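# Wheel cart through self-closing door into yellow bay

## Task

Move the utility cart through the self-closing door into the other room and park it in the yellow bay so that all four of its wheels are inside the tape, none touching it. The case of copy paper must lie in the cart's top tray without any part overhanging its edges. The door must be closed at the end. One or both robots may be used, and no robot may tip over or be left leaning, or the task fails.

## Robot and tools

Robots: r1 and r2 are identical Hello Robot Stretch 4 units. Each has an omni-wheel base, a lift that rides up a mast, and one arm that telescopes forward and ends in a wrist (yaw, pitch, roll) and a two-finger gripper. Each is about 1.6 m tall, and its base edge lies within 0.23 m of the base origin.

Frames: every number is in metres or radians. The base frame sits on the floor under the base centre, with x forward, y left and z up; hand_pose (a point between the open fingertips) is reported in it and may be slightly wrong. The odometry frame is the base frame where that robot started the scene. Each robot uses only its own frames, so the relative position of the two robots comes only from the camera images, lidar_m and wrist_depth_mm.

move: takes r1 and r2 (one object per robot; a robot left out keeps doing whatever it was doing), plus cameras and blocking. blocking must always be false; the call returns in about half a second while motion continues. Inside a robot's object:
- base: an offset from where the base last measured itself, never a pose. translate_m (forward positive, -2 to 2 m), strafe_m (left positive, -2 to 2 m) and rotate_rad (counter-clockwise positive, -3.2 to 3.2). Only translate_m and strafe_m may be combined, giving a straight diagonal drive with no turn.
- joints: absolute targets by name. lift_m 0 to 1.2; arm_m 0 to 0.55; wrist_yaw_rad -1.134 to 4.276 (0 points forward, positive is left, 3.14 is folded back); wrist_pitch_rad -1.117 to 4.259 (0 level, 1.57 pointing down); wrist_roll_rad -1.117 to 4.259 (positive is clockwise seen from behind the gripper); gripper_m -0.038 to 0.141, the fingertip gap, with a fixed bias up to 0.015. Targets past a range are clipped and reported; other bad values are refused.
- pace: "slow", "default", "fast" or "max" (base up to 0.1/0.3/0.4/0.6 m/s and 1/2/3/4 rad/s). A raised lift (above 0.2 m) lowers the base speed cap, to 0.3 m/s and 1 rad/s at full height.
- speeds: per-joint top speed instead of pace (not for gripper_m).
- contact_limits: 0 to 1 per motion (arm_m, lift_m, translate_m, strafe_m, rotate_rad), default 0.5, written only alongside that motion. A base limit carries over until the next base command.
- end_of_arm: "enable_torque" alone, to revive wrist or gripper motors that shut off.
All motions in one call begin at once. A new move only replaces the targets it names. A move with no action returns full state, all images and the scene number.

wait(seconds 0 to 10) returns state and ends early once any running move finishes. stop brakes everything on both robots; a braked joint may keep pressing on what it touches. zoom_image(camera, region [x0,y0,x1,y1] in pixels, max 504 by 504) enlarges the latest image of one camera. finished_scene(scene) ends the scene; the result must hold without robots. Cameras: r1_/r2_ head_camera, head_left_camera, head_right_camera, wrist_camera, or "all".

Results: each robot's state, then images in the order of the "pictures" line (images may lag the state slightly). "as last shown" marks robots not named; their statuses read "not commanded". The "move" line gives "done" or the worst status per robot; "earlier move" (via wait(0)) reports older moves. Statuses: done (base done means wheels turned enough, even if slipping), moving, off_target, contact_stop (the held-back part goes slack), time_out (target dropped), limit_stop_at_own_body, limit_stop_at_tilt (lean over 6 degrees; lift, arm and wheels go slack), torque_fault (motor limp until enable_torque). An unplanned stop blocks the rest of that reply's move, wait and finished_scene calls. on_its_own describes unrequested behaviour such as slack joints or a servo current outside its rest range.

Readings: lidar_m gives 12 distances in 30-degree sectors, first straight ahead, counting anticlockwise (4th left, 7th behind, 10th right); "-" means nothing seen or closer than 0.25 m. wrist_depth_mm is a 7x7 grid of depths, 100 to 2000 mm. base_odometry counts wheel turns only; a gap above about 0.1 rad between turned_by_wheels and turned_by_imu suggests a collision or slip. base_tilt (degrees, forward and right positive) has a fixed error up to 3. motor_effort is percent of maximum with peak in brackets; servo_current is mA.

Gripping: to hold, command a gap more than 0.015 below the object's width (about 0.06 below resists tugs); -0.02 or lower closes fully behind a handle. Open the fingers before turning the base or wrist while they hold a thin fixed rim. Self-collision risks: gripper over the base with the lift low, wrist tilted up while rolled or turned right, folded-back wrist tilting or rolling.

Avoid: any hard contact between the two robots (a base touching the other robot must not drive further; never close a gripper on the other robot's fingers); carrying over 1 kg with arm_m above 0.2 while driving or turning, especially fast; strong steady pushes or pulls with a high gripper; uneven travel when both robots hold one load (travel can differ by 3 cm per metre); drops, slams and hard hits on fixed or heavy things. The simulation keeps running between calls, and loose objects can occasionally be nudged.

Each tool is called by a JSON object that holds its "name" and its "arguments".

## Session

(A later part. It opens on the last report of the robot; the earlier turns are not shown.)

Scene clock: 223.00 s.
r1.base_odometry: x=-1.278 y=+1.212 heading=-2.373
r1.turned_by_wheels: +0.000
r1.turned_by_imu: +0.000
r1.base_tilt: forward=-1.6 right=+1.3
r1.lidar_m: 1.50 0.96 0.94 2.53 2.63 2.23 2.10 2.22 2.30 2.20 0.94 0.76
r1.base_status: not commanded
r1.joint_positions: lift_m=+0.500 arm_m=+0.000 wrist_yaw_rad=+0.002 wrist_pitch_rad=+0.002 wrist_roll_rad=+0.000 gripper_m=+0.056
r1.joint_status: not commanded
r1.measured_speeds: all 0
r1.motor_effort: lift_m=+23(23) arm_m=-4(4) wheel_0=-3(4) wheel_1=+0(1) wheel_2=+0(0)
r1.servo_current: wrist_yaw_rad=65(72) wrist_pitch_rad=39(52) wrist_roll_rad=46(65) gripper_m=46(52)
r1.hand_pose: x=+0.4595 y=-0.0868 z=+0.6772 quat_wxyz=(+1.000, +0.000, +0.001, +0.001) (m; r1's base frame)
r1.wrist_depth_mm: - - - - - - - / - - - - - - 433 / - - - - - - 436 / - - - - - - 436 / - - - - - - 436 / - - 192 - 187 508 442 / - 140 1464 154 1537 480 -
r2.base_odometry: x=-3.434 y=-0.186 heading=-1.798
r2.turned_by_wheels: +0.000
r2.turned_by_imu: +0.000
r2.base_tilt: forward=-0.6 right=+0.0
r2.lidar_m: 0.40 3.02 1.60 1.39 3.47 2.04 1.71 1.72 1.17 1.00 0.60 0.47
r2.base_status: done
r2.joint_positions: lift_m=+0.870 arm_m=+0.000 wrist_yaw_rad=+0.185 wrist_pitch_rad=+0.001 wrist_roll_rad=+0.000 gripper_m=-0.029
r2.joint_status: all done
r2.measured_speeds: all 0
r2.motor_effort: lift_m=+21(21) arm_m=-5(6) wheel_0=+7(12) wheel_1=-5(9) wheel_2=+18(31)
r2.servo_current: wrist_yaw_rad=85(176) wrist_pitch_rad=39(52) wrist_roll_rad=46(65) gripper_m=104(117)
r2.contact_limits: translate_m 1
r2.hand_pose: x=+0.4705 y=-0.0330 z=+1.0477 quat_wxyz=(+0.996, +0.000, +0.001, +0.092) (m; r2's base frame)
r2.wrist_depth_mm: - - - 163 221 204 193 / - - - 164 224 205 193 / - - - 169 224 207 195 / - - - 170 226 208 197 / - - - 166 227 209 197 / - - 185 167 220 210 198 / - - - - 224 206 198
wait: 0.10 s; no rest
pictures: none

{"name": "move", "arguments": {"blocking": false, "r2": {"base":{"translate_m":-0.389,"strafe_m":-0.157},"joints":{"wrist_yaw_rad":0.454},"pace":"slow","speeds":{"wrist_yaw_rad":0.06},"contact_limits":{"translate_m":1.0}}}}

{"name": "wait", "arguments": {"seconds": 6, "cameras": ["r2_wrist_camera","r1_head_camera","r1_head_left_camera"]}}

{"name": "wait", "arguments": {"seconds": 0.1}}

Scene clock: 238.70 s.
move: r2 moving
r1: as last shown
r1.lidar_m: 1.48 0.93 0.92 2.52 2.62 2.20 2.11 2.22 2.28 2.20 0.94 0.74
r1.motor_effort: lift_m=+23(23) arm_m=-3(4) wheel_0=-4(4) wheel_1=+0(1) wheel_2=+0(0)
r1.servo_current: wrist_yaw_rad=39(59) wrist_pitch_rad=39(46) wrist_roll_rad=52(59) gripper_m=46(46)
r1.wrist_depth_mm: - - - - - - - / - - - - - - 439 / - - - - - - 436 / - - - - - - 439 / - - - - - - 442 / - - 192 - 187 517 439 / - 141 1430 153 1576 484 -
r2.base_odometry: x=-3.437 y=-0.172 heading=-1.796
r2.turned_by_wheels: +0.002
r2.turned_by_imu: +0.002
r2.base_tilt: forward=-0.6 right=+0.1
r2.lidar_m: 0.39 3.03 1.60 1.37 3.47 1.99 1.70 1.72 1.20 1.02 0.64 0.50
r2.base_status: translate_m moving; strafe_m moving
r2.joint_positions: lift_m=+0.870 arm_m=+0.000 wrist_yaw_rad=+0.209 wrist_pitch_rad=+0.001 wrist_roll_rad=+0.000 gripper_m=-0.029
r2.joint_status: wrist_yaw_rad moving
r2.measured_speeds: translate_m=-0.049 strafe_m=-0.020 rotate_rad=+0.000 lift_m=+0.000 arm_m=+0.000 wrist_yaw_rad=+0.061 wrist_pitch_rad=+0.000 wrist_roll_rad=+0.000
r2.motor_effort: lift_m=+21(21) arm_m=-5(6) wheel_0=+6(9) wheel_1=-8(9) wheel_2=+24(24)
r2.servo_current: wrist_yaw_rad=85(117) wrist_pitch_rad=39(39) wrist_roll_rad=52(59) gripper_m=117(117)
r2.contact_limits: translate_m 1
r2.hand_pose: x=+0.4713 y=-0.0256 z=+1.0477 quat_wxyz=(+0.995, +0.000, +0.001, +0.104) (m; r2's base frame)
r2.wrist_depth_mm: - - - 163 221 204 192 / - - - 164 223 205 193 / - - - 168 223 206 195 / - - - 168 225 207 196 / - - - 169 226 208 197 / - - 185 167 219 209 198 / - - - - 227 206 198
pictures: none

Scene clock: 243.60 s.
earlier move: r2 done
r1.base_odometry: x=-1.278 y=+1.212 heading=-2.373
r1.turned_by_wheels: +0.000
r1.turned_by_imu: +0.000
r1.base_tilt: forward=-1.6 right=+1.2
r1.lidar_m: 3.12 0.93 0.92 2.51 2.63 2.18 2.10 2.23 2.28 2.20 0.94 0.74
r1.base_status: not commanded
r1.joint_positions: lift_m=+0.500 arm_m=+0.000 wrist_yaw_rad=+0.002 wrist_pitch_rad=+0.002 wrist_roll_rad=+0.000 gripper_m=+0.056
r1.joint_status: not commanded
r1.measured_speeds: all 0
r1.motor_effort: lift_m=+23(23) arm_m=-4(4) wheel_0=-4(4) wheel_1=+0(1) wheel_2=+0(0)
r1.servo_current: wrist_yaw_rad=52(65) wrist_pitch_rad=46(52) wrist_roll_rad=46(78) gripper_m=46(52)
r1.hand_pose: x=+0.4595 y=-0.0868 z=+0.6772 quat_wxyz=(+1.000, +0.000, +0.001, +0.001) (m; r1's base frame)
r1.wrist_depth_mm: - - - - - - - / - - - - - - 433 / - - - - - - 436 / - - - - - - 439 / - - - - - - 442 / - - 193 - 187 512 442 / - 152 1499 153 1576 484 -
r2.base_odometry: x=-3.500 y=+0.228 heading=-1.796
r2.turned_by_wheels: +0.000
r2.turned_by_imu: +0.125
r2.base_tilt: forward=-0.6 right=+0.0
r2.lidar_m: 0.40 0.47 1.66 1.94 2.27 1.52 1.37 1.37 1.02 0.92 0.82 0.54
r2.base_status: done
r2.joint_positions: lift_m=+0.870 arm_m=+0.000 wrist_yaw_rad=+0.472 wrist_pitch_rad=+0.001 wrist_roll_rad=+0.000 gripper_m=-0.029
r2.joint_status: all done
r2.measured_speeds: all 0
r2.motor_effort: lift_m=+21(21) arm_m=-5(6) wheel_0=+11(16) wheel_1=-4(11) wheel_2=+18(27)
r2.servo_current: wrist_yaw_rad=98(156) wrist_pitch_rad=46(46) wrist_roll_rad=46(72) gripper_m=104(117)
r2.contact_limits: translate_m 1
r2.hand_pose: x=+0.4676 y=+0.0532 z=+1.0477 quat_wxyz=(+0.972, +0.000, +0.001, +0.234) (m; r2's base frame)
r2.wrist_depth_mm: - - - 175 217 200 187 / - - - 165 220 200 189 / - - - 172 220 202 190 / - - - 172 221 203 191 / - - - 172 223 204 - / - - 181 167 217 206 193 / - - - - 223 201 193
wait: 4.90 of 6 s (r2 has come to rest)
pictures: r1_head_camera, r1_head_left_camera, r2_wrist_camera
Images, in order (width x height): r1_head_camera 420x560, r1_head_left_camera 420x672, r2_wrist_camera 616x392.

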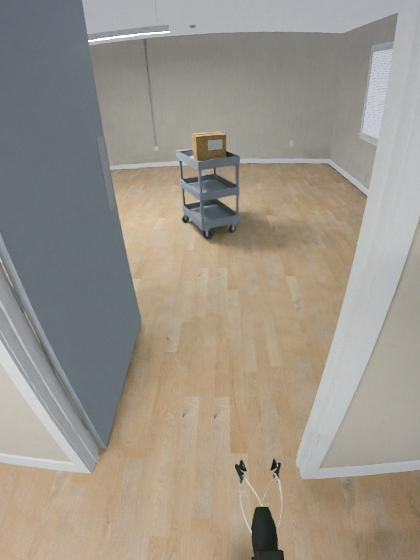

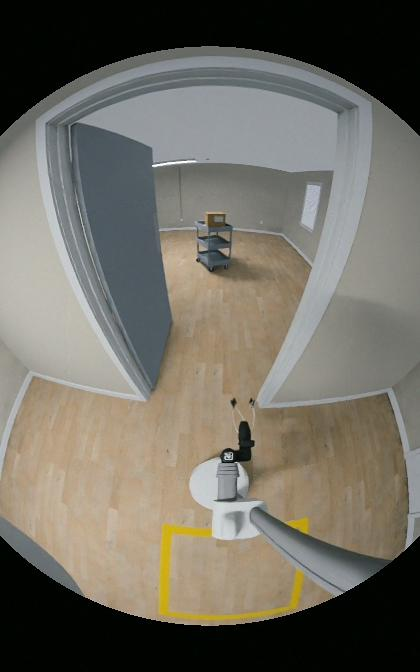

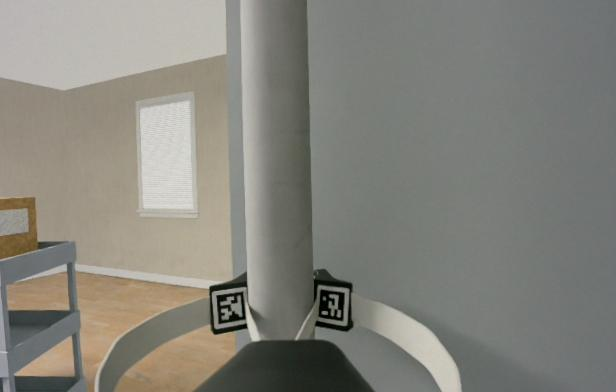

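Scene clock: 243.70 s.
r1.base_odometry: x=-1.278 y=+1.212 heading=-2.373
r1.turned_by_wheels: +0.000
r1.turned_by_imu: +0.000
r1.base_tilt: forward=-1.6 right=+1.3
r1.lidar_m: 3.10 0.94 0.95 2.50 2.62 2.23 2.10 2.23 2.29 2.21 0.93 0.74
r1.base_status: not commanded
r1.joint_positions: lift_m=+0.500 arm_m=+0.000 wrist_yaw_rad=+0.002 wrist_pitch_rad=+0.002 wrist_roll_rad=+0.000 gripper_m=+0.056
r1.joint_status: not commanded
r1.measured_speeds: all 0
r1.motor_effort: lift_m=+23(23) arm_m=-4(4) wheel_0=-3(4) wheel_1=+0(1) wheel_2=+0(0)
r1.servo_current: wrist_yaw_rad=59(65) wrist_pitch_rad=39(52) wrist_roll_rad=39(78) gripper_m=46(52)
r1.hand_pose: x=+0.4595 y=-0.0868 z=+0.6772 quat_wxyz=(+1.000, +0.000, +0.001, +0.001) (m; r1's base frame)
r1.wrist_depth_mm: - - - - - - - / - - - - - - 436 / - - - - - - 433 / - - - - - - 436 / - - - - - - 442 / - - 194 - 187 508 445 / - 152 1499 153 1576 484 -
r2.base_odometry: x=-3.500 y=+0.228 heading=-1.796
r2.turned_by_wheels: +0.000
r2.turned_by_imu: +0.000
r2.base_tilt: forward=-0.7 right=+0.0
r2.lidar_m: 0.41 0.49 1.65 1.91 2.28 1.50 1.35 1.37 1.02 0.92 0.82 0.51
r2.base_status: done
r2.joint_positions: lift_m=+0.870 arm_m=+0.000 wrist_yaw_rad=+0.472 wrist_pitch_rad=+0.001 wrist_roll_rad=+0.000 gripper_m=-0.029
r2.joint_status: all done
r2.measured_speeds: all 0
r2.motor_effort: lift_m=+21(21) arm_m=-5(6) wheel_0=+10(16) wheel_1=-5(11) wheel_2=+18(27)
r2.servo_current: wrist_yaw_rad=98(156) wrist_pitch_rad=46(46) wrist_roll_rad=52(72) gripper_m=104(117)
r2.contact_limits: translate_m 1
r2.hand_pose: x=+0.4676 y=+0.0532 z=+1.0477 quat_wxyz=(+0.972, +0.000, +0.001, +0.234) (m; r2's base frame)
r2.wrist_depth_mm: - - - 176 218 200 187 / - - - 166 219 200 189 / - - - 173 220 202 190 / - - - 172 222 203 191 / - - - 172 224 205 - / - - 182 167 216 206 193 / - - - - 222 201 193
wait: 0.10 s; no rest
pictures: none

{"name": "zoom_image", "arguments": {"camera": "r1_head_camera", "region": [140, 100, 280, 260]}}

Scaled by 3.150 from the camera's 420x560 image, which has a finer 600x800 frame.
This view is cut from an older image: the scene may have changed since it was taken.

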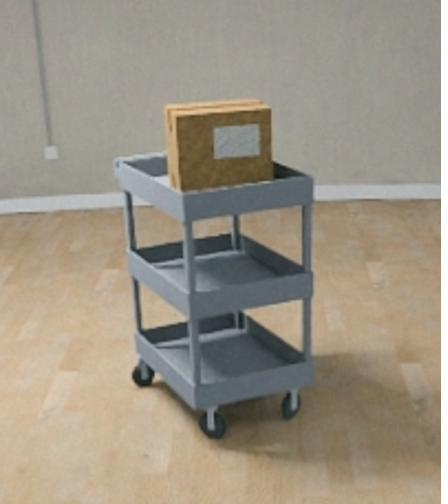

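{"name": "move", "arguments": {"blocking": false, "r1": {"base":{"translate_m":2.0,"strafe_m":0.0},"joints":{"gripper_m":0.1},"pace":"fast"}}}

{"name": "wait", "arguments": {"seconds": 7}}

{"name": "wait", "arguments": {"seconds": 0.1, "cameras": ["r1_head_camera","r1_wrist_camera","r1_head_left_camera"]}}

{"name": "zoom_image", "arguments": {"camera": "r1_head_camera", "region": [120, 150, 320, 400]}}

Scene clock: 274.87 s.
move: r1 moving
r1.base_odometry: x=-1.314 y=+1.177 heading=-2.373
r1.turned_by_wheels: +0.000
r1.turned_by_imu: +0.000
r1.base_tilt: forward=-1.6 right=+1.3
r1.lidar_m: 3.05 0.93 0.90 2.50 2.62 2.25 2.17 2.28 2.27 2.20 0.83 0.67
r1.base_status: translate_m moving; strafe_m moving
r1.joint_positions: lift_m=+0.500 arm_m=+0.000 wrist_yaw_rad=+0.002 wrist_pitch_rad=+0.002 wrist_roll_rad=+0.000 gripper_m=+0.075
r1.joint_status: gripper_m moving
r1.measured_speeds: translate_m=+0.193 strafe_m=+0.001 rotate_rad=-0.002 lift_m=+0.000 arm_m=+0.000 wrist_yaw_rad=+0.000 wrist_pitch_rad=+0.000 wrist_roll_rad=+0.000
r1.motor_effort: lift_m=+23(23) arm_m=-4(4) wheel_0=+8(9) wheel_1=+7(10) wheel_2=-11(12)
r1.servo_current: wrist_yaw_rad=52(52) wrist_pitch_rad=39(46) wrist_roll_rad=59(59) gripper_m=65(85)
r1.hand_pose: x=+0.4595 y=-0.0868 z=+0.6772 quat_wxyz=(+1.000, +0.000, +0.001, +0.001) (m; r1's base frame)
r1.wrist_depth_mm: - - - - - - - / - - - - - - 392 / - - - - - - 407 / - - - - - - 407 / - - - - - - 410 / - - 198 - 190 469 399 / - 174 1499 143 1618 455 -
r2: as last shown
r2.base_tilt: forward=-0.6 right=+0.0
r2.lidar_m: 0.40 0.48 1.65 1.92 2.30 1.50 1.36 1.40 1.01 0.92 0.82 0.52
r2.motor_effort: lift_m=+21(21) arm_m=-5(5) wheel_0=+10(10) wheel_1=-4(5) wheel_2=+18(18)
r2.servo_current: wrist_yaw_rad=98(104) wrist_pitch_rad=33(46) wrist_roll_rad=52(59) gripper_m=111(111)
r2.contact_limits: translate_m 1
r2.wrist_depth_mm: - - - 176 217 199 187 / - - - 165 220 201 189 / - - - 173 220 202 190 / - - - 172 221 204 190 / - - - 172 224 205 - / - - 182 167 216 205 192 / - - - - 223 200 193
pictures: none

Scene clock: 280.73 s.
earlier move: r1 done
r1.base_odometry: x=-2.716 y=-0.179 heading=-2.373
r1.turned_by_wheels: +0.000
r1.turned_by_imu: +0.000
r1.base_tilt: forward=-1.6 right=+1.3
r1.lidar_m: 1.13 1.53 2.61 0.63 0.65 0.90 - 1.20 1.73 2.21 2.30 3.15
r1.base_status: done
r1.joint_positions: lift_m=+0.500 arm_m=+0.000 wrist_yaw_rad=+0.002 wrist_pitch_rad=+0.002 wrist_roll_rad=+0.000 gripper_m=+0.100
r1.joint_status: all done
r1.measured_speeds: all 0
r1.motor_effort: lift_m=+23(23) arm_m=-3(4) wheel_0=+0(10) wheel_1=+0(10) wheel_2=+2(13)
r1.servo_current: wrist_yaw_rad=39(65) wrist_pitch_rad=39(52) wrist_roll_rad=39(65) gripper_m=39(85)
r1.hand_pose: x=+0.4595 y=-0.0868 z=+0.6772 quat_wxyz=(+1.000, +0.000, +0.001, +0.001) (m; r1's base frame)
r1.wrist_depth_mm: - - - - - - - / - - 1118 - - - - / - - 1098 - - - - / - - - - - - - / - - - - - - - / - - 196 - 198 - - / 1756 1499 - 139 1576 1499 1576
r2.base_odometry: x=-3.500 y=+0.228 heading=-1.796
r2.turned_by_wheels: +0.000
r2.turned_by_imu: +0.001
r2.base_tilt: forward=-0.7 right=+0.0
r2.lidar_m: 0.41 0.45 1.67 1.90 2.26 1.51 1.37 1.39 1.00 0.91 0.83 0.54
r2.base_status: not commanded
r2.joint_positions: lift_m=+0.870 arm_m=+0.000 wrist_yaw_rad=+0.472 wrist_pitch_rad=+0.001 wrist_roll_rad=+0.000 gripper_m=-0.029
r2.joint_status: not commanded
r2.measured_speeds: all 0
r2.motor_effort: lift_m=+21(21) arm_m=-5(5) wheel_0=+10(11) wheel_1=-4(5) wheel_2=+18(18)
r2.servo_current: wrist_yaw_rad=104(111) wrist_pitch_rad=46(46) wrist_roll_rad=33(59) gripper_m=104(117)
r2.contact_limits: translate_m 1
r2.hand_pose: x=+0.4676 y=+0.0532 z=+1.0477 quat_wxyz=(+0.972, +0.000, +0.001, +0.234) (m; r2's base frame)
r2.wrist_depth_mm: - - - 175 217 200 187 / - - - 165 219 200 189 / - - - 172 220 202 190 / - - - 172 221 203 190 / - - - 172 224 204 - / - - 181 167 216 206 193 / - - - - 224 201 193
wait: 5.87 of 7 s (r1 has come to rest)
pictures: none

Scene clock: 280.83 s.
r1.base_odometry: x=-2.716 y=-0.179 heading=-2.373
r1.turned_by_wheels: +0.000
r1.turned_by_imu: +0.000
r1.base_tilt: forward=-1.6 right=+1.3
r1.lidar_m: 1.13 1.54 2.59 0.64 0.64 0.87 - 1.22 1.72 2.21 2.32 3.14
r1.base_status: done
r1.joint_positions: lift_m=+0.500 arm_m=+0.000 wrist_yaw_rad=+0.002 wrist_pitch_rad=+0.002 wrist_roll_rad=+0.000 gripper_m=+0.100
r1.joint_status: all done
r1.measured_speeds: all 0
r1.motor_effort: lift_m=+23(23) arm_m=-4(4) wheel_0=+0(10) wheel_1=+0(10) wheel_2=+2(13)
r1.servo_current: wrist_yaw_rad=59(65) wrist_pitch_rad=46(52) wrist_roll_rad=52(65) gripper_m=39(85)
r1.hand_pose: x=+0.4595 y=-0.0868 z=+0.6772 quat_wxyz=(+1.000, +0.000, +0.001, +0.001) (m; r1's base frame)
r1.wrist_depth_mm: - - - - - - - / - - 1118 - - - - / - - 1078 - - - - / - - - - - - - / - - - - - - - / - - 196 - 198 - - / 1756 1537 - 139 1618 1499 1618
r2.base_odometry: x=-3.500 y=+0.228 heading=-1.796
r2.turned_by_wheels: +0.000
r2.turned_by_imu: +0.000
r2.base_tilt: forward=-0.6 right=+0.0
r2.lidar_m: 0.39 0.52 1.63 1.92 2.25 1.50 1.37 1.40 1.02 0.92 0.82 0.54
r2.base_status: not commanded
r2.joint_positions: lift_m=+0.870 arm_m=+0.000 wrist_yaw_rad=+0.472 wrist_pitch_rad=+0.001 wrist_roll_rad=+0.000 gripper_m=-0.029
r2.joint_status: not commanded
r2.measured_speeds: all 0
r2.motor_effort: lift_m=+21(21) arm_m=-5(5) wheel_0=+10(11) wheel_1=-4(5) wheel_2=+18(18)
r2.servo_current: wrist_yaw_rad=104(111) wrist_pitch_rad=46(46) wrist_roll_rad=52(59) gripper_m=111(117)
r2.contact_limits: translate_m 1
r2.hand_pose: x=+0.4676 y=+0.0532 z=+1.0477 quat_wxyz=(+0.972, +0.000, +0.001, +0.234) (m; r2's base frame)
r2.wrist_depth_mm: - - - 175 217 200 187 / - - - 165 220 200 189 / - - - 172 220 202 190 / - - - 173 221 203 191 / - - - 172 224 205 - / - - 181 167 216 205 192 / - - - - 224 200 193
wait: 0.10 s; no rest
pictures: r1_head_camera, r1_head_left_camera, r1_wrist_camera
Images, in order (width x height): r1_head_camera 420x560, r1_head_left_camera 420x672, r1_wrist_camera 616x392.

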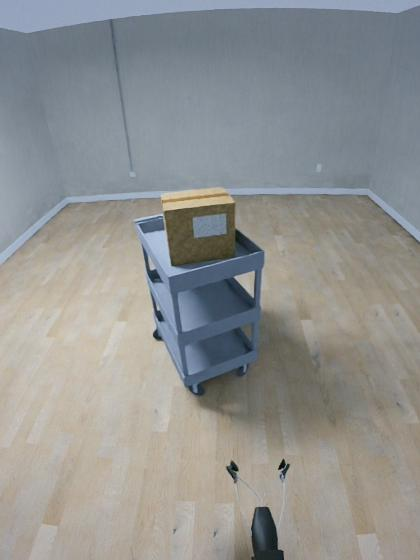

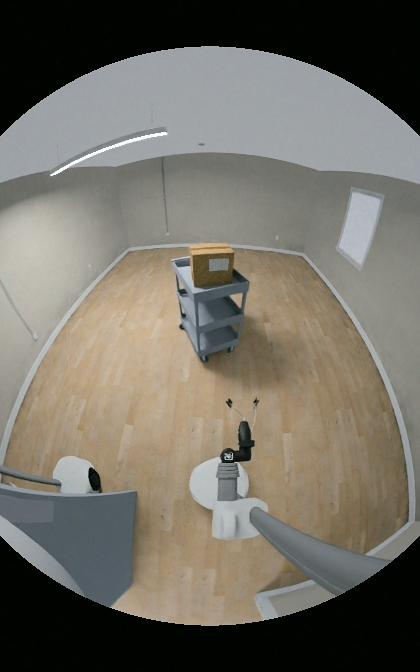

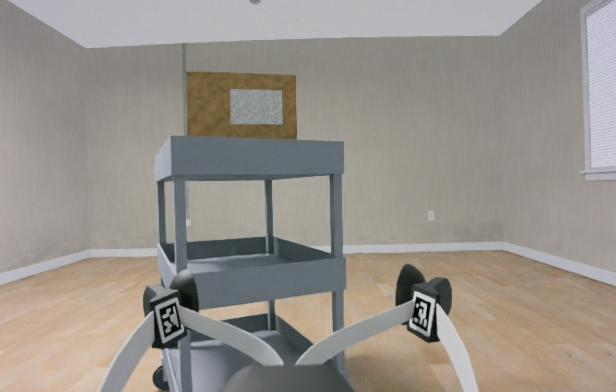

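Scaled by 2.016 from the camera's 420x560 image, which has a finer 600x800 frame.

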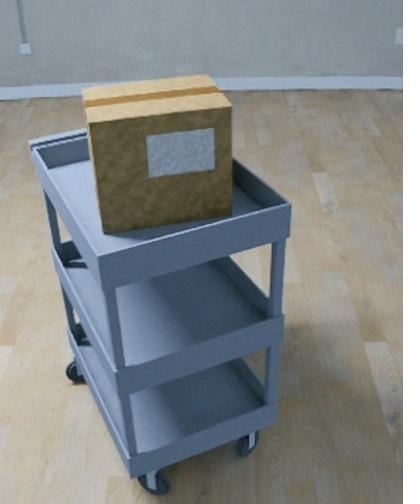

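{"name": "zoom_image", "arguments": {"camera": "r1_head_camera", "region": [130, 180, 280, 300]}}

Scaled by 3.360 from the camera's 420x560 image, which has a finer 600x800 frame.

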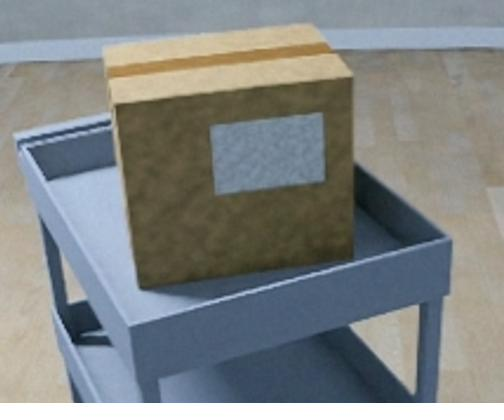

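{"name": "move", "arguments": {"blocking": false, "r1": {"base":{"translate_m":0.8,"strafe_m":0.097},"joints":{"lift_m":1.1,"wrist_pitch_rad":1.57,"wrist_roll_rad":1.57,"arm_m":0.2,"gripper_m":0.06},"pace":"default"}}}

{"name": "wait", "arguments": {"seconds": 4}}

{"name": "wait", "arguments": {"seconds": 0.5, "cameras": ["r1_head_camera","r1_wrist_camera"]}}

Scene clock: 323.50 s.
move: r1 moving
r1.base_odometry: x=-2.736 y=-0.203 heading=-2.373
r1.turned_by_wheels: +0.000
r1.turned_by_imu: +0.000
r1.base_tilt: forward=-1.6 right=+1.3
r1.lidar_m: 1.10 1.46 2.61 0.97 0.64 0.87 1.38 1.25 1.77 2.22 2.31 3.16
r1.base_status: translate_m moving; strafe_m moving
r1.joint_positions: lift_m=+0.538 arm_m=+0.051 wrist_yaw_rad=+0.002 wrist_pitch_rad=+0.583 wrist_roll_rad=+0.582 gripper_m=+0.084
r1.joint_status: lift_m moving; arm_m moving; wrist_pitch_rad moving; wrist_roll_rad moving; gripper_m moving
r1.measured_speeds: translate_m=+0.123 strafe_m=+0.015 rotate_rad=+0.002 lift_m=+0.146 arm_m=+0.195 wrist_yaw_rad=+0.000 wrist_pitch_rad=+1.819 wrist_roll_rad=+1.820
r1.motor_effort: lift_m=+27(27) arm_m=+6(6) wheel_0=+6(7) wheel_1=+6(7) wheel_2=-9(9)
r1.servo_current: wrist_yaw_rad=26(72) wrist_pitch_rad=59(78) wrist_roll_rad=85(85) gripper_m=91(91)
r1.hand_pose: x=+0.4626 y=-0.0869 z=+0.5570 quat_wxyz=(+0.918, +0.275, +0.276, -0.081) (m; r1's base frame)
r1.wrist_depth_mm: - - - - - - 1661 / - - - - 1983 1537 1308 / - 1397 - 1863 1464 1255 1078 / - 1464 1499 1229 1205 1042 917 / - 1708 1042 1160 1042 904 820 / 1661 1397 213 1025 195 778 715 / 1308 1078 960 151 759 691 661
r2: as last shown
r2.base_tilt: forward=-0.7 right=+0.0
r2.lidar_m: 0.39 0.48 1.67 1.91 2.31 1.51 1.34 1.39 1.00 0.90 0.83 0.54
r2.motor_effort: lift_m=+21(21) arm_m=-5(5) wheel_0=+10(10) wheel_1=-5(5) wheel_2=+18(18)
r2.servo_current: wrist_yaw_rad=98(111) wrist_pitch_rad=46(46) wrist_roll_rad=52(52) gripper_m=111(111)
r2.contact_limits: translate_m 1
r2.wrist_depth_mm: - - - 175 217 200 187 / - - - 165 219 200 188 / - - - 173 220 202 190 / - - - 172 222 204 190 / - - - 172 224 205 - / - - 181 167 216 205 192 / - - - - 224 201 194
pictures: none

Scene clock: 327.17 s.
earlier move: r1 done
r1.base_odometry: x=-3.223 y=-0.805 heading=-2.372
r1.turned_by_wheels: +0.000
r1.turned_by_imu: +0.001
r1.base_tilt: forward=-1.6 right=+1.3
r1.lidar_m: 0.32 0.34 2.51 2.40 1.25 1.07 2.03 2.07 2.42 2.32 2.44 0.47
r1.base_status: done
r1.joint_positions: lift_m=+1.100 arm_m=+0.200 wrist_yaw_rad=+0.002 wrist_pitch_rad=+1.568 wrist_roll_rad=+1.568 gripper_m=+0.060
r1.joint_status: all done
r1.measured_speeds: all 0
r1.motor_effort: lift_m=+24(27) arm_m=+4(7) wheel_0=+2(8) wheel_1=+2(9) wheel_2=+1(10)
r1.servo_current: wrist_yaw_rad=65(72) wrist_pitch_rad=39(85) wrist_roll_rad=52(91) gripper_m=46(91)
r1.hand_pose: x=+0.3719 y=-0.0874 z=+0.9894 quat_wxyz=(+0.502, +0.500, +0.500, -0.498) (m; r1's base frame)
r1.wrist_depth_mm: 1205 1229 1205 1229 1205 1205 1205 / 1205 389 1205 1205 1205 1205 1205 / 415 413 668 1229 1229 1205 1205 / 377 415 418 1205 1098 1008 1229 / 322 415 418 1205 991 991 1229 / 306 421 196 1205 188 991 1205 / 296 345 418 143 1205 1205 1229
r2.base_odometry: x=-3.500 y=+0.228 heading=-1.796
r2.turned_by_wheels: +0.000
r2.turned_by_imu: +0.001
r2.base_tilt: forward=-0.7 right=+0.0
r2.lidar_m: 0.41 0.50 1.29 1.92 2.25 1.47 1.36 1.38 1.03 0.92 0.83 0.53
r2.base_status: not commanded
r2.joint_positions: lift_m=+0.870 arm_m=+0.000 wrist_yaw_rad=+0.472 wrist_pitch_rad=+0.001 wrist_roll_rad=+0.000 gripper_m=-0.029
r2.joint_status: not commanded
r2.measured_speeds: all 0
r2.motor_effort: lift_m=+21(21) arm_m=-5(5) wheel_0=+10(11) wheel_1=-4(5) wheel_2=+18(18)
r2.servo_current: wrist_yaw_rad=91(117) wrist_pitch_rad=33(46) wrist_roll_rad=46(59) gripper_m=104(117)
r2.contact_limits: translate_m 1
r2.hand_pose: x=+0.4676 y=+0.0532 z=+1.0477 quat_wxyz=(+0.972, +0.000, +0.001, +0.234) (m; r2's base frame)
r2.wrist_depth_mm: - - - 176 218 200 186 / - - - 165 219 202 189 / 1366 - - 173 220 202 189 / - - - 173 222 203 191 / - - - 172 223 204 - / - - 182 167 216 206 192 / - 1229 - - 224 201 193
wait: 3.67 of 4 s (r1 has come to rest)
pictures: none

Scene clock: 327.67 s.
r1.base_odometry: x=-3.223 y=-0.805 heading=-2.372
r1.turned_by_wheels: +0.000
r1.turned_by_imu: +0.000
r1.base_tilt: forward=-1.6 right=+1.3
r1.lidar_m: 0.34 0.32 2.51 2.42 1.24 1.07 2.05 2.06 2.42 2.32 2.44 0.46
r1.base_status: done
r1.joint_positions: lift_m=+1.100 arm_m=+0.200 wrist_yaw_rad=+0.002 wrist_pitch_rad=+1.568 wrist_roll_rad=+1.568 gripper_m=+0.060
r1.joint_status: all done
r1.measured_speeds: all 0
r1.motor_effort: lift_m=+24(27) arm_m=+4(7) wheel_0=+2(8) wheel_1=+2(9) wheel_2=+1(10)
r1.servo_current: wrist_yaw_rad=52(72) wrist_pitch_rad=46(85) wrist_roll_rad=46(91) gripper_m=46(91)
r1.hand_pose: x=+0.3719 y=-0.0874 z=+0.9894 quat_wxyz=(+0.502, +0.500, +0.500, -0.498) (m; r1's base frame)
r1.wrist_depth_mm: 1182 1205 1182 1205 1182 1205 1182 / 1205 389 1205 1182 1205 1205 1182 / 418 415 683 1205 1205 1205 1182 / 377 415 415 1205 1078 1008 1205 / 320 418 415 1205 1008 976 1182 / 306 418 196 1182 188 991 1229 / 298 343 418 143 1182 1205 1229
r2.base_odometry: x=-3.500 y=+0.228 heading=-1.796
r2.turned_by_wheels: +0.000
r2.turned_by_imu: +0.000
r2.base_tilt: forward=-0.7 right=+0.0
r2.lidar_m: 0.41 0.48 1.27 1.94 2.28 1.53 1.37 1.38 1.02 0.91 0.82 0.54
r2.base_status: not commanded
r2.joint_positions: lift_m=+0.870 arm_m=+0.000 wrist_yaw_rad=+0.472 wrist_pitch_rad=+0.001 wrist_roll_rad=+0.000 gripper_m=-0.029
r2.joint_status: not commanded
r2.measured_speeds: all 0
r2.motor_effort: lift_m=+21(21) arm_m=-5(5) wheel_0=+10(11) wheel_1=-4(5) wheel_2=+18(18)
r2.servo_current: wrist_yaw_rad=98(117) wrist_pitch_rad=39(46) wrist_roll_rad=46(59) gripper_m=98(117)
r2.contact_limits: translate_m 1
r2.hand_pose: x=+0.4676 y=+0.0532 z=+1.0477 quat_wxyz=(+0.972, +0.000, +0.001, +0.234) (m; r2's base frame)
r2.wrist_depth_mm: - - - 176 219 200 188 / - - - 165 218 200 189 / 1366 - - 172 220 202 189 / - - - 172 221 204 191 / - - - 172 224 204 - / - - 181 167 216 205 193 / - 1229 - - 224 200 192
wait: 0.50 s; at rest by 0.27 s
pictures: r1_head_camera, r1_wrist_camera
Images, in order (width x height): r1_head_camera 420x560, r1_wrist_camera 616x392.

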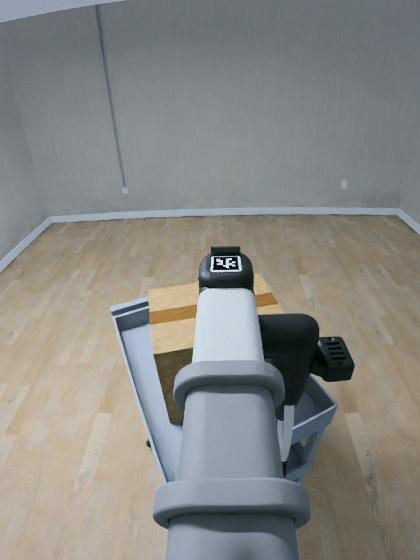

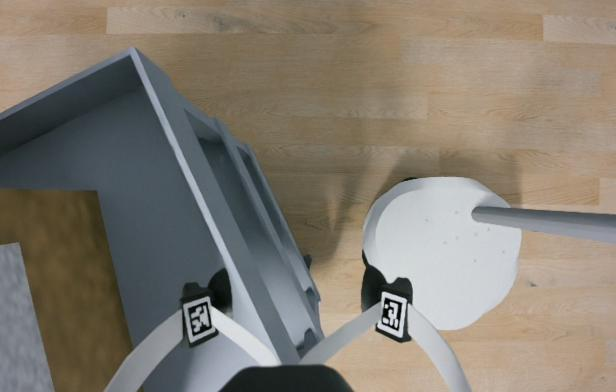

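{"name": "move", "arguments": {"blocking": false, "r1": {"base":{"translate_m":0.06},"pace":"slow"}}}

{"name": "wait", "arguments": {"seconds": 2}}

{"name": "move", "arguments": {"blocking": false, "r1": {"joints":{"lift_m":0.99},"speeds":{"lift_m":0.15},"contact_limits":{"lift_m":0.2}}}}

{"name": "wait", "arguments": {"seconds": 2.5, "cameras": ["r1_wrist_camera"]}}

Scene clock: 346.37 s.
move: r1 moving
r1.base_odometry: x=-3.232 y=-0.813 heading=-2.372
r1.turned_by_wheels: +0.000
r1.turned_by_imu: +0.000
r1.base_tilt: forward=-1.6 right=+1.2
r1.lidar_m: 0.31 0.32 2.50 2.41 1.25 1.10 2.04 2.07 2.40 2.31 2.41 0.43
r1.base_status: translate_m moving
r1.joint_positions: lift_m=+1.100 arm_m=+0.200 wrist_yaw_rad=+0.002 wrist_pitch_rad=+1.568 wrist_roll_rad=+1.568 gripper_m=+0.060
r1.joint_status: not commanded
r1.measured_speeds: translate_m=+0.049 strafe_m=+0.000 rotate_rad=+0.001 lift_m=+0.000 arm_m=+0.000 wrist_yaw_rad=+0.000 wrist_pitch_rad=+0.000 wrist_roll_rad=+0.000
r1.motor_effort: lift_m=+24(24) arm_m=+4(4) wheel_0=+6(7) wheel_1=+4(7) wheel_2=-6(6)
r1.servo_current: wrist_yaw_rad=46(65) wrist_pitch_rad=39(46) wrist_roll_rad=52(59) gripper_m=46(46)
r1.hand_pose: x=+0.3719 y=-0.0874 z=+0.9894 quat_wxyz=(+0.502, +0.500, +0.500, -0.498) (m; r1's base frame)
r1.wrist_depth_mm: 1182 1205 1229 1205 1205 1182 1205 / 1182 384 1205 1205 1229 1205 1160 / 418 415 544 1229 1205 1205 1205 / 359 418 415 1205 1098 991 1205 / 307 418 415 1205 991 991 1182 / 290 402 196 866 188 991 1182 / 278 327 413 143 1205 1205 1205
r2: as last shown
r2.base_tilt: forward=-0.6 right=+0.0
r2.lidar_m: 0.40 0.46 1.28 1.89 2.32 1.47 1.36 1.39 1.02 0.91 0.81 0.51
r2.motor_effort: lift_m=+21(21) arm_m=-5(5) wheel_0=+10(10) wheel_1=-4(5) wheel_2=+18(18)
r2.servo_current: wrist_yaw_rad=98(111) wrist_pitch_rad=46(46) wrist_roll_rad=46(59) gripper_m=111(111)
r2.contact_limits: translate_m 1
r2.wrist_depth_mm: - - - 176 217 200 187 / - - - 165 220 200 189 / 1366 - - 173 220 202 190 / - - - 172 222 204 191 / - - - 172 223 204 - / - - 182 167 216 206 192 / - - - - 224 200 194
pictures: none

Scene clock: 347.70 s.
earlier move: r1 done
r1.base_odometry: x=-3.266 y=-0.846 heading=-2.372
r1.turned_by_wheels: +0.000
r1.turned_by_imu: +0.000
r1.base_tilt: forward=-1.6 right=+1.3
r1.lidar_m: 0.28 0.27 2.50 2.40 1.30 1.11 2.07 2.14 2.41 2.32 2.42 0.39
r1.base_status: done
r1.joint_positions: lift_m=+1.100 arm_m=+0.200 wrist_yaw_rad=+0.002 wrist_pitch_rad=+1.568 wrist_roll_rad=+1.568 gripper_m=+0.060
r1.joint_status: not commanded
r1.measured_speeds: all 0
r1.motor_effort: lift_m=+24(24) arm_m=+4(4) wheel_0=+4(7) wheel_1=+2(7) wheel_2=-3(7)
r1.servo_current: wrist_yaw_rad=46(72) wrist_pitch_rad=46(46) wrist_roll_rad=46(65) gripper_m=46(52)
r1.hand_pose: x=+0.3719 y=-0.0874 z=+0.9894 quat_wxyz=(+0.502, +0.500, +0.500, -0.498) (m; r1's base frame)
r1.wrist_depth_mm: 1205 1205 1205 1205 1229 1182 1160 / 1205 394 415 1229 1182 1182 1205 / 399 415 415 1229 1205 1182 1229 / 279 415 415 1182 1098 1008 1255 / 236 351 418 415 991 991 1182 / 228 317 195 418 189 991 1182 / 216 166 415 143 1205 1182 1205
r2.base_odometry: x=-3.500 y=+0.228 heading=-1.796
r2.turned_by_wheels: +0.000
r2.turned_by_imu: +0.000
r2.base_tilt: forward=-0.7 right=+0.1
r2.lidar_m: 0.38 0.47 1.31 1.95 2.27 1.51 1.36 1.38 1.01 0.91 0.83 0.54
r2.base_status: not commanded
r2.joint_positions: lift_m=+0.870 arm_m=+0.000 wrist_yaw_rad=+0.472 wrist_pitch_rad=+0.001 wrist_roll_rad=+0.000 gripper_m=-0.029
r2.joint_status: not commanded
r2.measured_speeds: all 0
r2.motor_effort: lift_m=+20(21) arm_m=-5(5) wheel_0=+10(11) wheel_1=-4(5) wheel_2=+18(19)
r2.servo_current: wrist_yaw_rad=104(111) wrist_pitch_rad=39(46) wrist_roll_rad=46(59) gripper_m=104(117)
r2.contact_limits: translate_m 1
r2.hand_pose: x=+0.4676 y=+0.0532 z=+1.0477 quat_wxyz=(+0.972, +0.000, +0.001, +0.234) (m; r2's base frame)
r2.wrist_depth_mm: - - - 175 218 200 187 / - - - 165 220 200 189 / - - - 173 220 202 190 / - - - 173 222 203 190 / - - - 172 224 205 - / - - 182 167 216 206 193 / - - - - 224 201 193
wait: 1.33 of 2 s (r1 has come to rest)
pictures: none

Scene clock: 348.20 s.
move: r1 moving
r1.base_odometry: x=-3.266 y=-0.846 heading=-2.372
r1.turned_by_wheels: +0.000
r1.turned_by_imu: +0.000
r1.base_tilt: forward=-1.6 right=+1.3
r1.lidar_m: 0.28 0.28 2.46 2.39 1.28 1.14 2.09 2.12 2.42 2.31 2.42 0.38
r1.base_status: not commanded
r1.joint_positions: lift_m=+1.062 arm_m=+0.200 wrist_yaw_rad=+0.002 wrist_pitch_rad=+1.568 wrist_roll_rad=+1.568 gripper_m=+0.060
r1.joint_status: lift_m moving
r1.measured_speeds: translate_m=+0.000 strafe_m=+0.000 rotate_rad=+0.000 lift_m=-0.146 arm_m=+0.000 wrist_yaw_rad=+0.000 wrist_pitch_rad=+0.000 wrist_roll_rad=+0.000
r1.motor_effort: lift_m=+8(24) arm_m=+4(4) wheel_0=+4(5) wheel_1=+2(3) wheel_2=-3(3)
r1.servo_current: wrist_yaw_rad=33(59) wrist_pitch_rad=39(46) wrist_roll_rad=33(59) gripper_m=46(46)
r1.contact_limits: lift_m 0.2
r1.hand_pose: x=+0.3719 y=-0.0874 z=+0.9523 quat_wxyz=(+0.502, +0.500, +0.500, -0.498) (m; r1's base frame)
r1.wrist_depth_mm: 1160 1138 1160 1182 1182 1182 1182 / 1160 357 382 1160 1160 1160 1182 / 382 384 387 1182 1160 1182 1160 / 279 382 382 1160 1138 960 1182 / 236 345 382 384 976 960 1182 / 229 317 195 384 187 946 1160 / 216 167 382 143 1160 1160 1160
r2: as last shown
r2.base_tilt: forward=-0.7 right=+0.0
r2.lidar_m: 0.38 0.51 1.32 1.93 2.30 1.50 1.35 1.38 1.01 0.90 0.85 0.52
r2.motor_effort: lift_m=+21(21) arm_m=-5(5) wheel_0=+10(11) wheel_1=-4(5) wheel_2=+18(18)
r2.servo_current: wrist_yaw_rad=104(104) wrist_pitch_rad=33(46) wrist_roll_rad=33(59) gripper_m=111(111)
r2.contact_limits: translate_m 1
r2.wrist_depth_mm: - - - 176 217 200 187 / - - - 165 219 200 189 / - - - 173 220 202 189 / - - - 172 222 203 190 / - - - 172 224 205 - / - - 182 167 216 206 192 / - - - - 223 200 193
pictures: none

Scene clock: 349.23 s.
earlier move: r1 done
r1.base_odometry: x=-3.266 y=-0.846 heading=-2.372
r1.turned_by_wheels: +0.000
r1.turned_by_imu: +0.000
r1.base_tilt: forward=-1.6 right=+1.2
r1.lidar_m: 0.26 0.28 2.49 2.40 1.32 1.13 2.07 2.12 2.41 2.32 2.41 0.38
r1.base_status: not commanded
r1.joint_positions: lift_m=+0.990 arm_m=+0.200 wrist_yaw_rad=+0.002 wrist_pitch_rad=+1.568 wrist_roll_rad=+1.568 gripper_m=+0.060
r1.joint_status: all done
r1.measured_speeds: all 0
r1.motor_effort: lift_m=+13(24) arm_m=+4(4) wheel_0=+4(5) wheel_1=+2(3) wheel_2=-3(3)
r1.servo_current: wrist_yaw_rad=59(65) wrist_pitch_rad=46(52) wrist_roll_rad=59(65) gripper_m=46(52)
r1.contact_limits: lift_m 0.2
r1.hand_pose: x=+0.3719 y=-0.0874 z=+0.8803 quat_wxyz=(+0.502, +0.500, +0.500, -0.498) (m; r1's base frame)
r1.wrist_depth_mm: 254 267 1098 1118 1098 1098 1098 / 286 307 480 1078 1118 1098 1078 / 309 309 307 1098 1118 1098 1118 / 278 306 307 1098 1118 891 1098 / 235 306 306 554 878 878 1078 / 229 307 197 309 188 866 1098 / 217 251 309 143 1078 1098 1098
r2.base_odometry: x=-3.500 y=+0.228 heading=-1.796
r2.turned_by_wheels: +0.000
r2.turned_by_imu: +0.000
r2.base_tilt: forward=-0.7 right=+0.0
r2.lidar_m: 0.41 0.52 1.30 1.94 2.28 1.51 1.37 1.39 0.99 0.93 0.82 0.54
r2.base_status: not commanded
r2.joint_positions: lift_m=+0.870 arm_m=+0.000 wrist_yaw_rad=+0.472 wrist_pitch_rad=+0.001 wrist_roll_rad=+0.000 gripper_m=-0.029
r2.joint_status: not commanded
r2.measured_speeds: all 0
r2.motor_effort: lift_m=+21(21) arm_m=-5(5) wheel_0=+10(11) wheel_1=-5(5) wheel_2=+18(18)
r2.servo_current: wrist_yaw_rad=98(111) wrist_pitch_rad=39(46) wrist_roll_rad=46(59) gripper_m=98(111)
r2.contact_limits: translate_m 1
r2.hand_pose: x=+0.4676 y=+0.0532 z=+1.0477 quat_wxyz=(+0.972, +0.000, +0.001, +0.234) (m; r2's base frame)
r2.wrist_depth_mm: - - - 175 218 199 187 / - - - 165 220 200 189 / - - - 172 220 202 189 / - - - 173 222 203 191 / - - - 172 224 204 - / - - 182 167 216 206 192 / - - - - 223 200 193
wait: 1.03 of 2.5 s (r1 has come to rest)
pictures: r1_wrist_camera
Images, in order (width x height): r1_wrist_camera 616x392.

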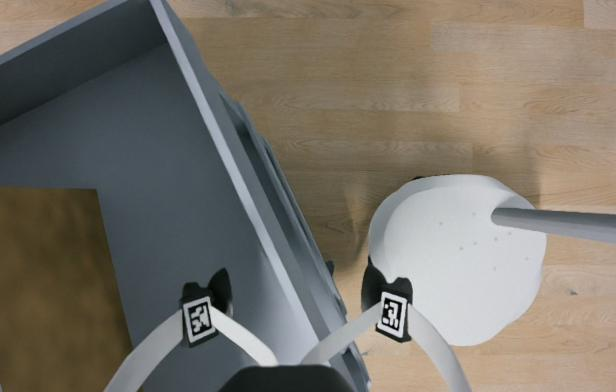

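{"name": "move", "arguments": {"blocking": false, "r1": {"joints":{"lift_m":0.94,"gripper_m":0.045},"speeds":{"lift_m":0.1},"contact_limits":{"lift_m":0.2}}}}

{"name": "wait", "arguments": {"seconds": 2, "cameras": ["r1_wrist_camera"]}}

{"name": "move", "arguments": {"blocking": false, "r1": {"base":{"translate_m":-0.4},"pace":"slow","contact_limits":{"translate_m":0.6}}}}

{"name": "wait", "arguments": {"seconds": 2, "cameras": ["r1_wrist_camera"]}}

{"name": "wait", "arguments": {"seconds": 4, "cameras": ["r1_wrist_camera","r1_head_camera"]}}

Scene clock: 371.43 s.
move: r1 moving
r1.base_odometry: x=-3.266 y=-0.846 heading=-2.372
r1.turned_by_wheels: +0.000
r1.turned_by_imu: +0.000
r1.base_tilt: forward=-1.6 right=+1.2
r1.lidar_m: 0.28 0.28 2.48 2.40 1.30 1.12 2.11 2.14 2.42 2.33 2.41 0.38
r1.base_status: not commanded
r1.joint_positions: lift_m=+0.957 arm_m=+0.200 wrist_yaw_rad=+0.002 wrist_pitch_rad=+1.568 wrist_roll_rad=+1.568 gripper_m=+0.047
r1.joint_status: lift_m moving; gripper_m moving
r1.measured_speeds: translate_m=+0.000 strafe_m=+0.000 rotate_rad=+0.000 lift_m=-0.100 arm_m=+0.000 wrist_yaw_rad=+0.000 wrist_pitch_rad=+0.000 wrist_roll_rad=+0.000
r1.motor_effort: lift_m=+15(15) arm_m=+4(4) wheel_0=+5(5) wheel_1=+2(3) wheel_2=-3(3)
r1.servo_current: wrist_yaw_rad=33(52) wrist_pitch_rad=52(52) wrist_roll_rad=59(59) gripper_m=52(78)
r1.contact_limits: lift_m 0.2
r1.hand_pose: x=+0.3719 y=-0.0874 z=+0.8466 quat_wxyz=(+0.502, +0.500, +0.500, -0.498) (m; r1's base frame)
r1.wrist_depth_mm: 235 260 1042 1060 1078 1060 1060 / 279 279 488 1078 1060 1060 1042 / 278 279 279 1060 1060 1078 1060 / 270 279 277 1078 1078 854 1078 / 235 279 278 597 842 854 1060 / 229 278 197 271 191 878 1060 / 216 254 276 143 1098 1060 1060
r2: as last shown
r2.lidar_m: 0.39 0.50 1.31 1.94 2.26 1.50 1.33 1.39 1.02 0.92 0.80 0.49
r2.motor_effort: lift_m=+21(21) arm_m=-5(5) wheel_0=+10(11) wheel_1=-4(5) wheel_2=+18(18)
r2.servo_current: wrist_yaw_rad=91(111) wrist_pitch_rad=46(46) wrist_roll_rad=39(52) gripper_m=104(111)
r2.contact_limits: translate_m 1
r2.wrist_depth_mm: - - - 176 217 200 187 / - - - 166 219 200 189 / - - - 173 220 202 190 / - - - 172 222 202 190 / 1618 - - 172 224 205 - / - - 182 167 216 206 193 / - - - - 224 201 193
pictures: none

Scene clock: 372.07 s.
earlier move: r1 done
r1.base_odometry: x=-3.266 y=-0.846 heading=-2.372
r1.turned_by_wheels: +0.000
r1.turned_by_imu: +0.000
r1.base_tilt: forward=-1.6 right=+1.3
r1.lidar_m: 0.29 0.27 2.50 2.38 1.27 1.15 2.10 2.15 2.41 2.32 2.42 0.40
r1.base_status: not commanded
r1.joint_positions: lift_m=+0.940 arm_m=+0.200 wrist_yaw_rad=+0.002 wrist_pitch_rad=+1.568 wrist_roll_rad=+1.568 gripper_m=+0.045
r1.joint_status: all done
r1.measured_speeds: all 0
r1.motor_effort: lift_m=+13(15) arm_m=+4(4) wheel_0=+5(5) wheel_1=+2(3) wheel_2=-3(3)
r1.servo_current: wrist_yaw_rad=52(59) wrist_pitch_rad=46(52) wrist_roll_rad=46(65) gripper_m=46(78)
r1.contact_limits: lift_m 0.2
r1.hand_pose: x=+0.3719 y=-0.0874 z=+0.8303 quat_wxyz=(+0.502, +0.500, +0.500, -0.498) (m; r1's base frame)
r1.wrist_depth_mm: 233 258 1042 1025 1042 1042 1042 / 259 256 1042 1042 1042 1060 1042 / 258 257 250 1060 1042 1042 1042 / 257 257 259 1060 1060 820 1060 / 234 257 257 1042 831 831 842 / 229 257 197 229 190 831 1042 / 216 253 258 144 1060 1042 1025
r2.base_odometry: x=-3.500 y=+0.228 heading=-1.796
r2.turned_by_wheels: +0.000
r2.turned_by_imu: +0.000
r2.base_tilt: forward=-0.7 right=+0.0
r2.lidar_m: 0.39 0.48 1.31 1.91 2.28 1.48 1.35 1.38 1.01 0.91 0.84 0.53
r2.base_status: not commanded
r2.joint_positions: lift_m=+0.870 arm_m=+0.000 wrist_yaw_rad=+0.472 wrist_pitch_rad=+0.001 wrist_roll_rad=+0.000 gripper_m=-0.029
r2.joint_status: not commanded
r2.measured_speeds: all 0
r2.motor_effort: lift_m=+21(21) arm_m=-5(5) wheel_0=+11(11) wheel_1=-4(5) wheel_2=+18(18)
r2.servo_current: wrist_yaw_rad=104(111) wrist_pitch_rad=39(46) wrist_roll_rad=46(59) gripper_m=104(111)
r2.contact_limits: translate_m 1
r2.hand_pose: x=+0.4676 y=+0.0532 z=+1.0477 quat_wxyz=(+0.972, +0.000, +0.001, +0.234) (m; r2's base frame)
r2.wrist_depth_mm: - - - 175 218 199 187 / - - - 166 220 200 189 / - - - 172 221 202 189 / - - - 172 222 203 191 / 1661 - - 172 224 205 - / - - 182 167 216 205 191 / - - - - 224 202 193
wait: 0.63 of 2 s (r1 has come to rest)
pictures: r1_wrist_camera
Images, in order (width x height): r1_wrist_camera 616x392.

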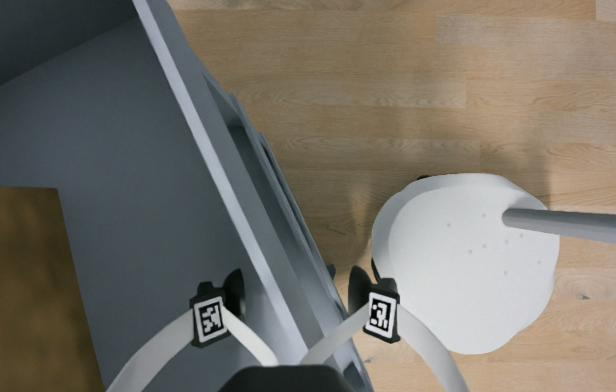

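Scene clock: 372.57 s.
move: r1 moving
r1.base_odometry: x=-3.257 y=-0.838 heading=-2.372
r1.turned_by_wheels: +0.000
r1.turned_by_imu: +0.000
r1.base_tilt: forward=-1.6 right=+1.2
r1.lidar_m: 0.30 0.27 2.51 2.40 1.29 1.11 2.07 2.11 2.40 2.33 2.41 0.40
r1.base_status: translate_m moving
r1.joint_positions: lift_m=+0.940 arm_m=+0.200 wrist_yaw_rad=+0.002 wrist_pitch_rad=+1.568 wrist_roll_rad=+1.568 gripper_m=+0.045
r1.joint_status: not commanded
r1.measured_speeds: translate_m=-0.049 strafe_m=-0.001 rotate_rad=-0.002 lift_m=+0.000 arm_m=+0.000 wrist_yaw_rad=+0.000 wrist_pitch_rad=+0.000 wrist_roll_rad=+0.000
r1.motor_effort: lift_m=+13(13) arm_m=+4(4) wheel_0=-4(6) wheel_1=-4(6) wheel_2=+6(7)
r1.servo_current: wrist_yaw_rad=39(65) wrist_pitch_rad=39(46) wrist_roll_rad=52(65) gripper_m=46(52)
r1.contact_limits: lift_m 0.2; translate_m 0.6
r1.hand_pose: x=+0.3719 y=-0.0874 z=+0.8303 quat_wxyz=(+0.502, +0.500, +0.500, -0.498) (m; r1's base frame)
r1.wrist_depth_mm: 240 249 1042 1042 1060 1060 1042 / 257 257 1025 1042 1042 1042 1060 / 258 259 236 1042 1042 1060 1060 / 258 258 241 1060 1060 831 1025 / 254 258 258 1025 831 831 842 / 239 257 194 233 190 842 1060 / 224 258 259 144 1042 1060 1042
r2: as last shown
r2.lidar_m: 0.38 0.50 1.30 1.90 2.25 1.50 1.38 1.41 1.02 0.91 0.82 0.53
r2.motor_effort: lift_m=+21(21) arm_m=-5(5) wheel_0=+10(10) wheel_1=-4(5) wheel_2=+18(18)
r2.servo_current: wrist_yaw_rad=104(117) wrist_pitch_rad=46(46) wrist_roll_rad=46(52) gripper_m=111(111)
r2.contact_limits: translate_m 1
r2.wrist_depth_mm: - - - 175 217 200 187 / - - - 165 219 200 189 / - - - 173 221 202 190 / - - - 172 222 203 190 / 1537 - - 172 224 205 - / - - 181 167 216 205 192 / - 1255 - - 224 200 193
pictures: none

Scene clock: 374.57 s.
earlier move: r1 moving
r1.base_odometry: x=-3.123 y=-0.707 heading=-2.372
r1.turned_by_wheels: +0.000
r1.turned_by_imu: +0.001
r1.base_tilt: forward=-1.6 right=+1.3
r1.lidar_m: 0.34 0.36 2.50 2.39 1.17 0.95 1.88 1.90 2.41 2.31 2.42 0.41
r1.base_status: translate_m moving
r1.joint_positions: lift_m=+0.940 arm_m=+0.200 wrist_yaw_rad=+0.005 wrist_pitch_rad=+1.552 wrist_roll_rad=+1.568 gripper_m=+0.045
r1.joint_status: not commanded
r1.measured_speeds: translate_m=-0.100 strafe_m=-0.001 rotate_rad=-0.004 lift_m=+0.000 arm_m=+0.000 wrist_yaw_rad=+0.000 wrist_pitch_rad=+0.000 wrist_roll_rad=+0.000
r1.motor_effort: lift_m=+15(15) arm_m=-4(4) wheel_0=-4(8) wheel_1=-2(7) wheel_2=+7(16)
r1.servo_current: wrist_yaw_rad=52(65) wrist_pitch_rad=98(117) wrist_roll_rad=46(72) gripper_m=52(52)
r1.contact_limits: lift_m 0.2; translate_m 0.6
r1.hand_pose: x=+0.3768 y=-0.0874 z=+0.8302 quat_wxyz=(+0.507, +0.503, +0.497, -0.493) (m; r1's base frame)
r1.wrist_depth_mm: 264 262 351 1042 1042 1025 1060 / 263 260 250 1060 1025 1042 1025 / 263 262 233 1060 1042 1025 1025 / 257 260 241 1060 1042 842 1025 / 262 262 260 1042 842 831 820 / 263 262 194 1042 190 831 1042 / 264 173 260 156 1042 831 1042
r2.base_odometry: x=-3.500 y=+0.228 heading=-1.796
r2.turned_by_wheels: +0.000
r2.turned_by_imu: +0.000
r2.base_tilt: forward=-0.6 right=+0.0
r2.lidar_m: 0.38 0.49 1.16 2.10 2.29 1.51 1.37 1.35 0.99 0.93 0.81 0.51
r2.base_status: not commanded
r2.joint_positions: lift_m=+0.870 arm_m=+0.000 wrist_yaw_rad=+0.472 wrist_pitch_rad=+0.001 wrist_roll_rad=+0.000 gripper_m=-0.029
r2.joint_status: not commanded
r2.measured_speeds: all 0
r2.motor_effort: lift_m=+21(21) arm_m=-5(5) wheel_0=+10(11) wheel_1=-4(5) wheel_2=+18(18)
r2.servo_current: wrist_yaw_rad=98(117) wrist_pitch_rad=39(46) wrist_roll_rad=52(65) gripper_m=98(111)
r2.contact_limits: translate_m 1
r2.hand_pose: x=+0.4676 y=+0.0532 z=+1.0477 quat_wxyz=(+0.972, +0.000, +0.001, +0.234) (m; r2's base frame)
r2.wrist_depth_mm: - - - 176 217 200 187 / - - - 166 219 200 189 / - 1138 - 172 220 202 190 / 1397 - - 172 222 202 191 / 1336 - - 172 224 204 - / - - 181 167 216 206 192 / 1308 1537 - - 224 201 193
wait: 2.00 s; no rest
pictures: r1_wrist_camera
Images, in order (width x height): r1_wrist_camera 616x392.

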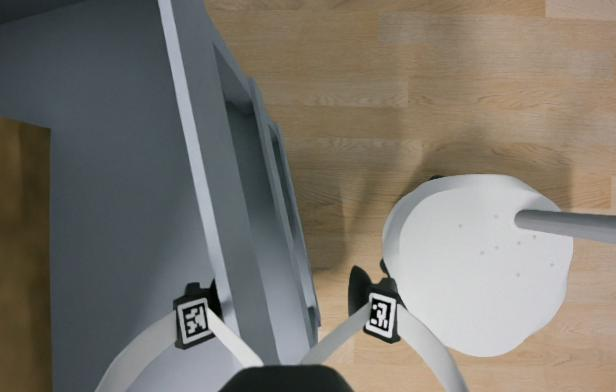

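Scene clock: 377.37 s.
earlier move: r1 done
r1.base_odometry: x=-2.979 y=-0.568 heading=-2.372
r1.turned_by_wheels: +0.000
r1.turned_by_imu: +0.000
r1.base_tilt: forward=-1.6 right=+1.3
r1.lidar_m: 0.38 0.47 2.50 2.41 0.93 0.80 1.73 1.67 2.36 2.33 2.42 0.39
r1.base_status: done
r1.joint_positions: lift_m=+0.940 arm_m=+0.200 wrist_yaw_rad=+0.004 wrist_pitch_rad=+1.562 wrist_roll_rad=+1.568 gripper_m=+0.045
r1.joint_status: not commanded
r1.measured_speeds: all 0
r1.motor_effort: lift_m=+15(15) arm_m=-4(4) wheel_0=-4(8) wheel_1=-3(7) wheel_2=+3(16)
r1.servo_current: wrist_yaw_rad=33(72) wrist_pitch_rad=52(117) wrist_roll_rad=46(72) gripper_m=46(52)
r1.contact_limits: lift_m 0.2; translate_m 0.6
r1.hand_pose: x=+0.3737 y=-0.0874 z=+0.8301 quat_wxyz=(+0.504, +0.501, +0.499, -0.496) (m; r1's base frame)
r1.wrist_depth_mm: 184 258 258 257 1060 1042 1042 / 202 259 259 258 1042 1025 1042 / 216 259 258 1025 1042 1042 1042 / 237 258 256 1060 1042 831 1025 / 259 259 258 1042 831 820 831 / 260 259 191 1042 190 831 1060 / 259 259 258 167 1042 1042 1025
r2.base_odometry: x=-3.500 y=+0.228 heading=-1.796
r2.turned_by_wheels: +0.000
r2.turned_by_imu: +0.000
r2.base_tilt: forward=-0.7 right=+0.0
r2.lidar_m: 0.38 0.49 1.11 4.89 2.26 1.50 1.36 1.40 1.01 0.90 0.83 0.53
r2.base_status: not commanded
r2.joint_positions: lift_m=+0.870 arm_m=+0.000 wrist_yaw_rad=+0.472 wrist_pitch_rad=+0.001 wrist_roll_rad=+0.000 gripper_m=-0.029
r2.joint_status: not commanded
r2.measured_speeds: all 0
r2.on_its_own: wrist_yaw_rad is at rest, and its servo_current (117 mA) is outside its rest range (0 to 104 mA)
r2.motor_effort: lift_m=+21(21) arm_m=-5(5) wheel_0=+11(11) wheel_1=-4(5) wheel_2=+18(18)
r2.servo_current: wrist_yaw_rad=117(117) wrist_pitch_rad=39(46) wrist_roll_rad=52(65) gripper_m=104(111)
r2.contact_limits: translate_m 1
r2.hand_pose: x=+0.4676 y=+0.0532 z=+1.0477 quat_wxyz=(+0.972, +0.000, +0.001, +0.234) (m; r2's base frame)
r2.wrist_depth_mm: - - 263 176 218 200 187 / - - 1060 165 219 201 189 / - - 266 173 220 202 190 / - - 1060 172 222 203 190 / 1308 1464 1060 172 224 205 - / 1756 - 182 167 216 206 192 / 1160 143 1983 - 223 200 193
wait: 2.80 of 4 s (r1 has come to rest)
pictures: r1_head_camera, r1_wrist_camera
Images, in order (width x height): r1_head_camera 420x560, r1_wrist_camera 616x392.

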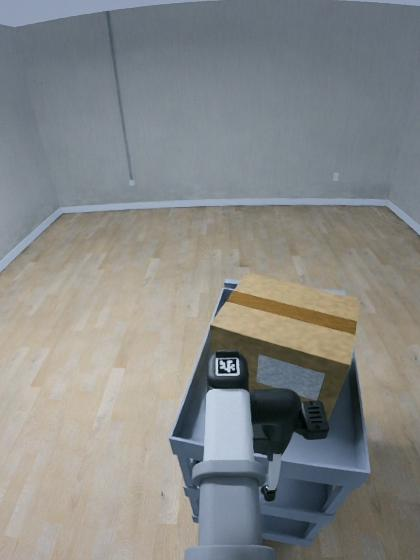

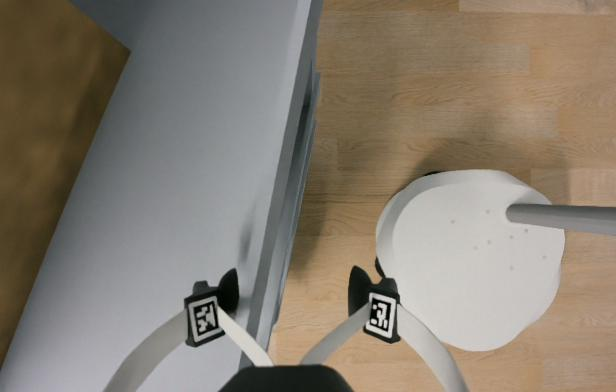

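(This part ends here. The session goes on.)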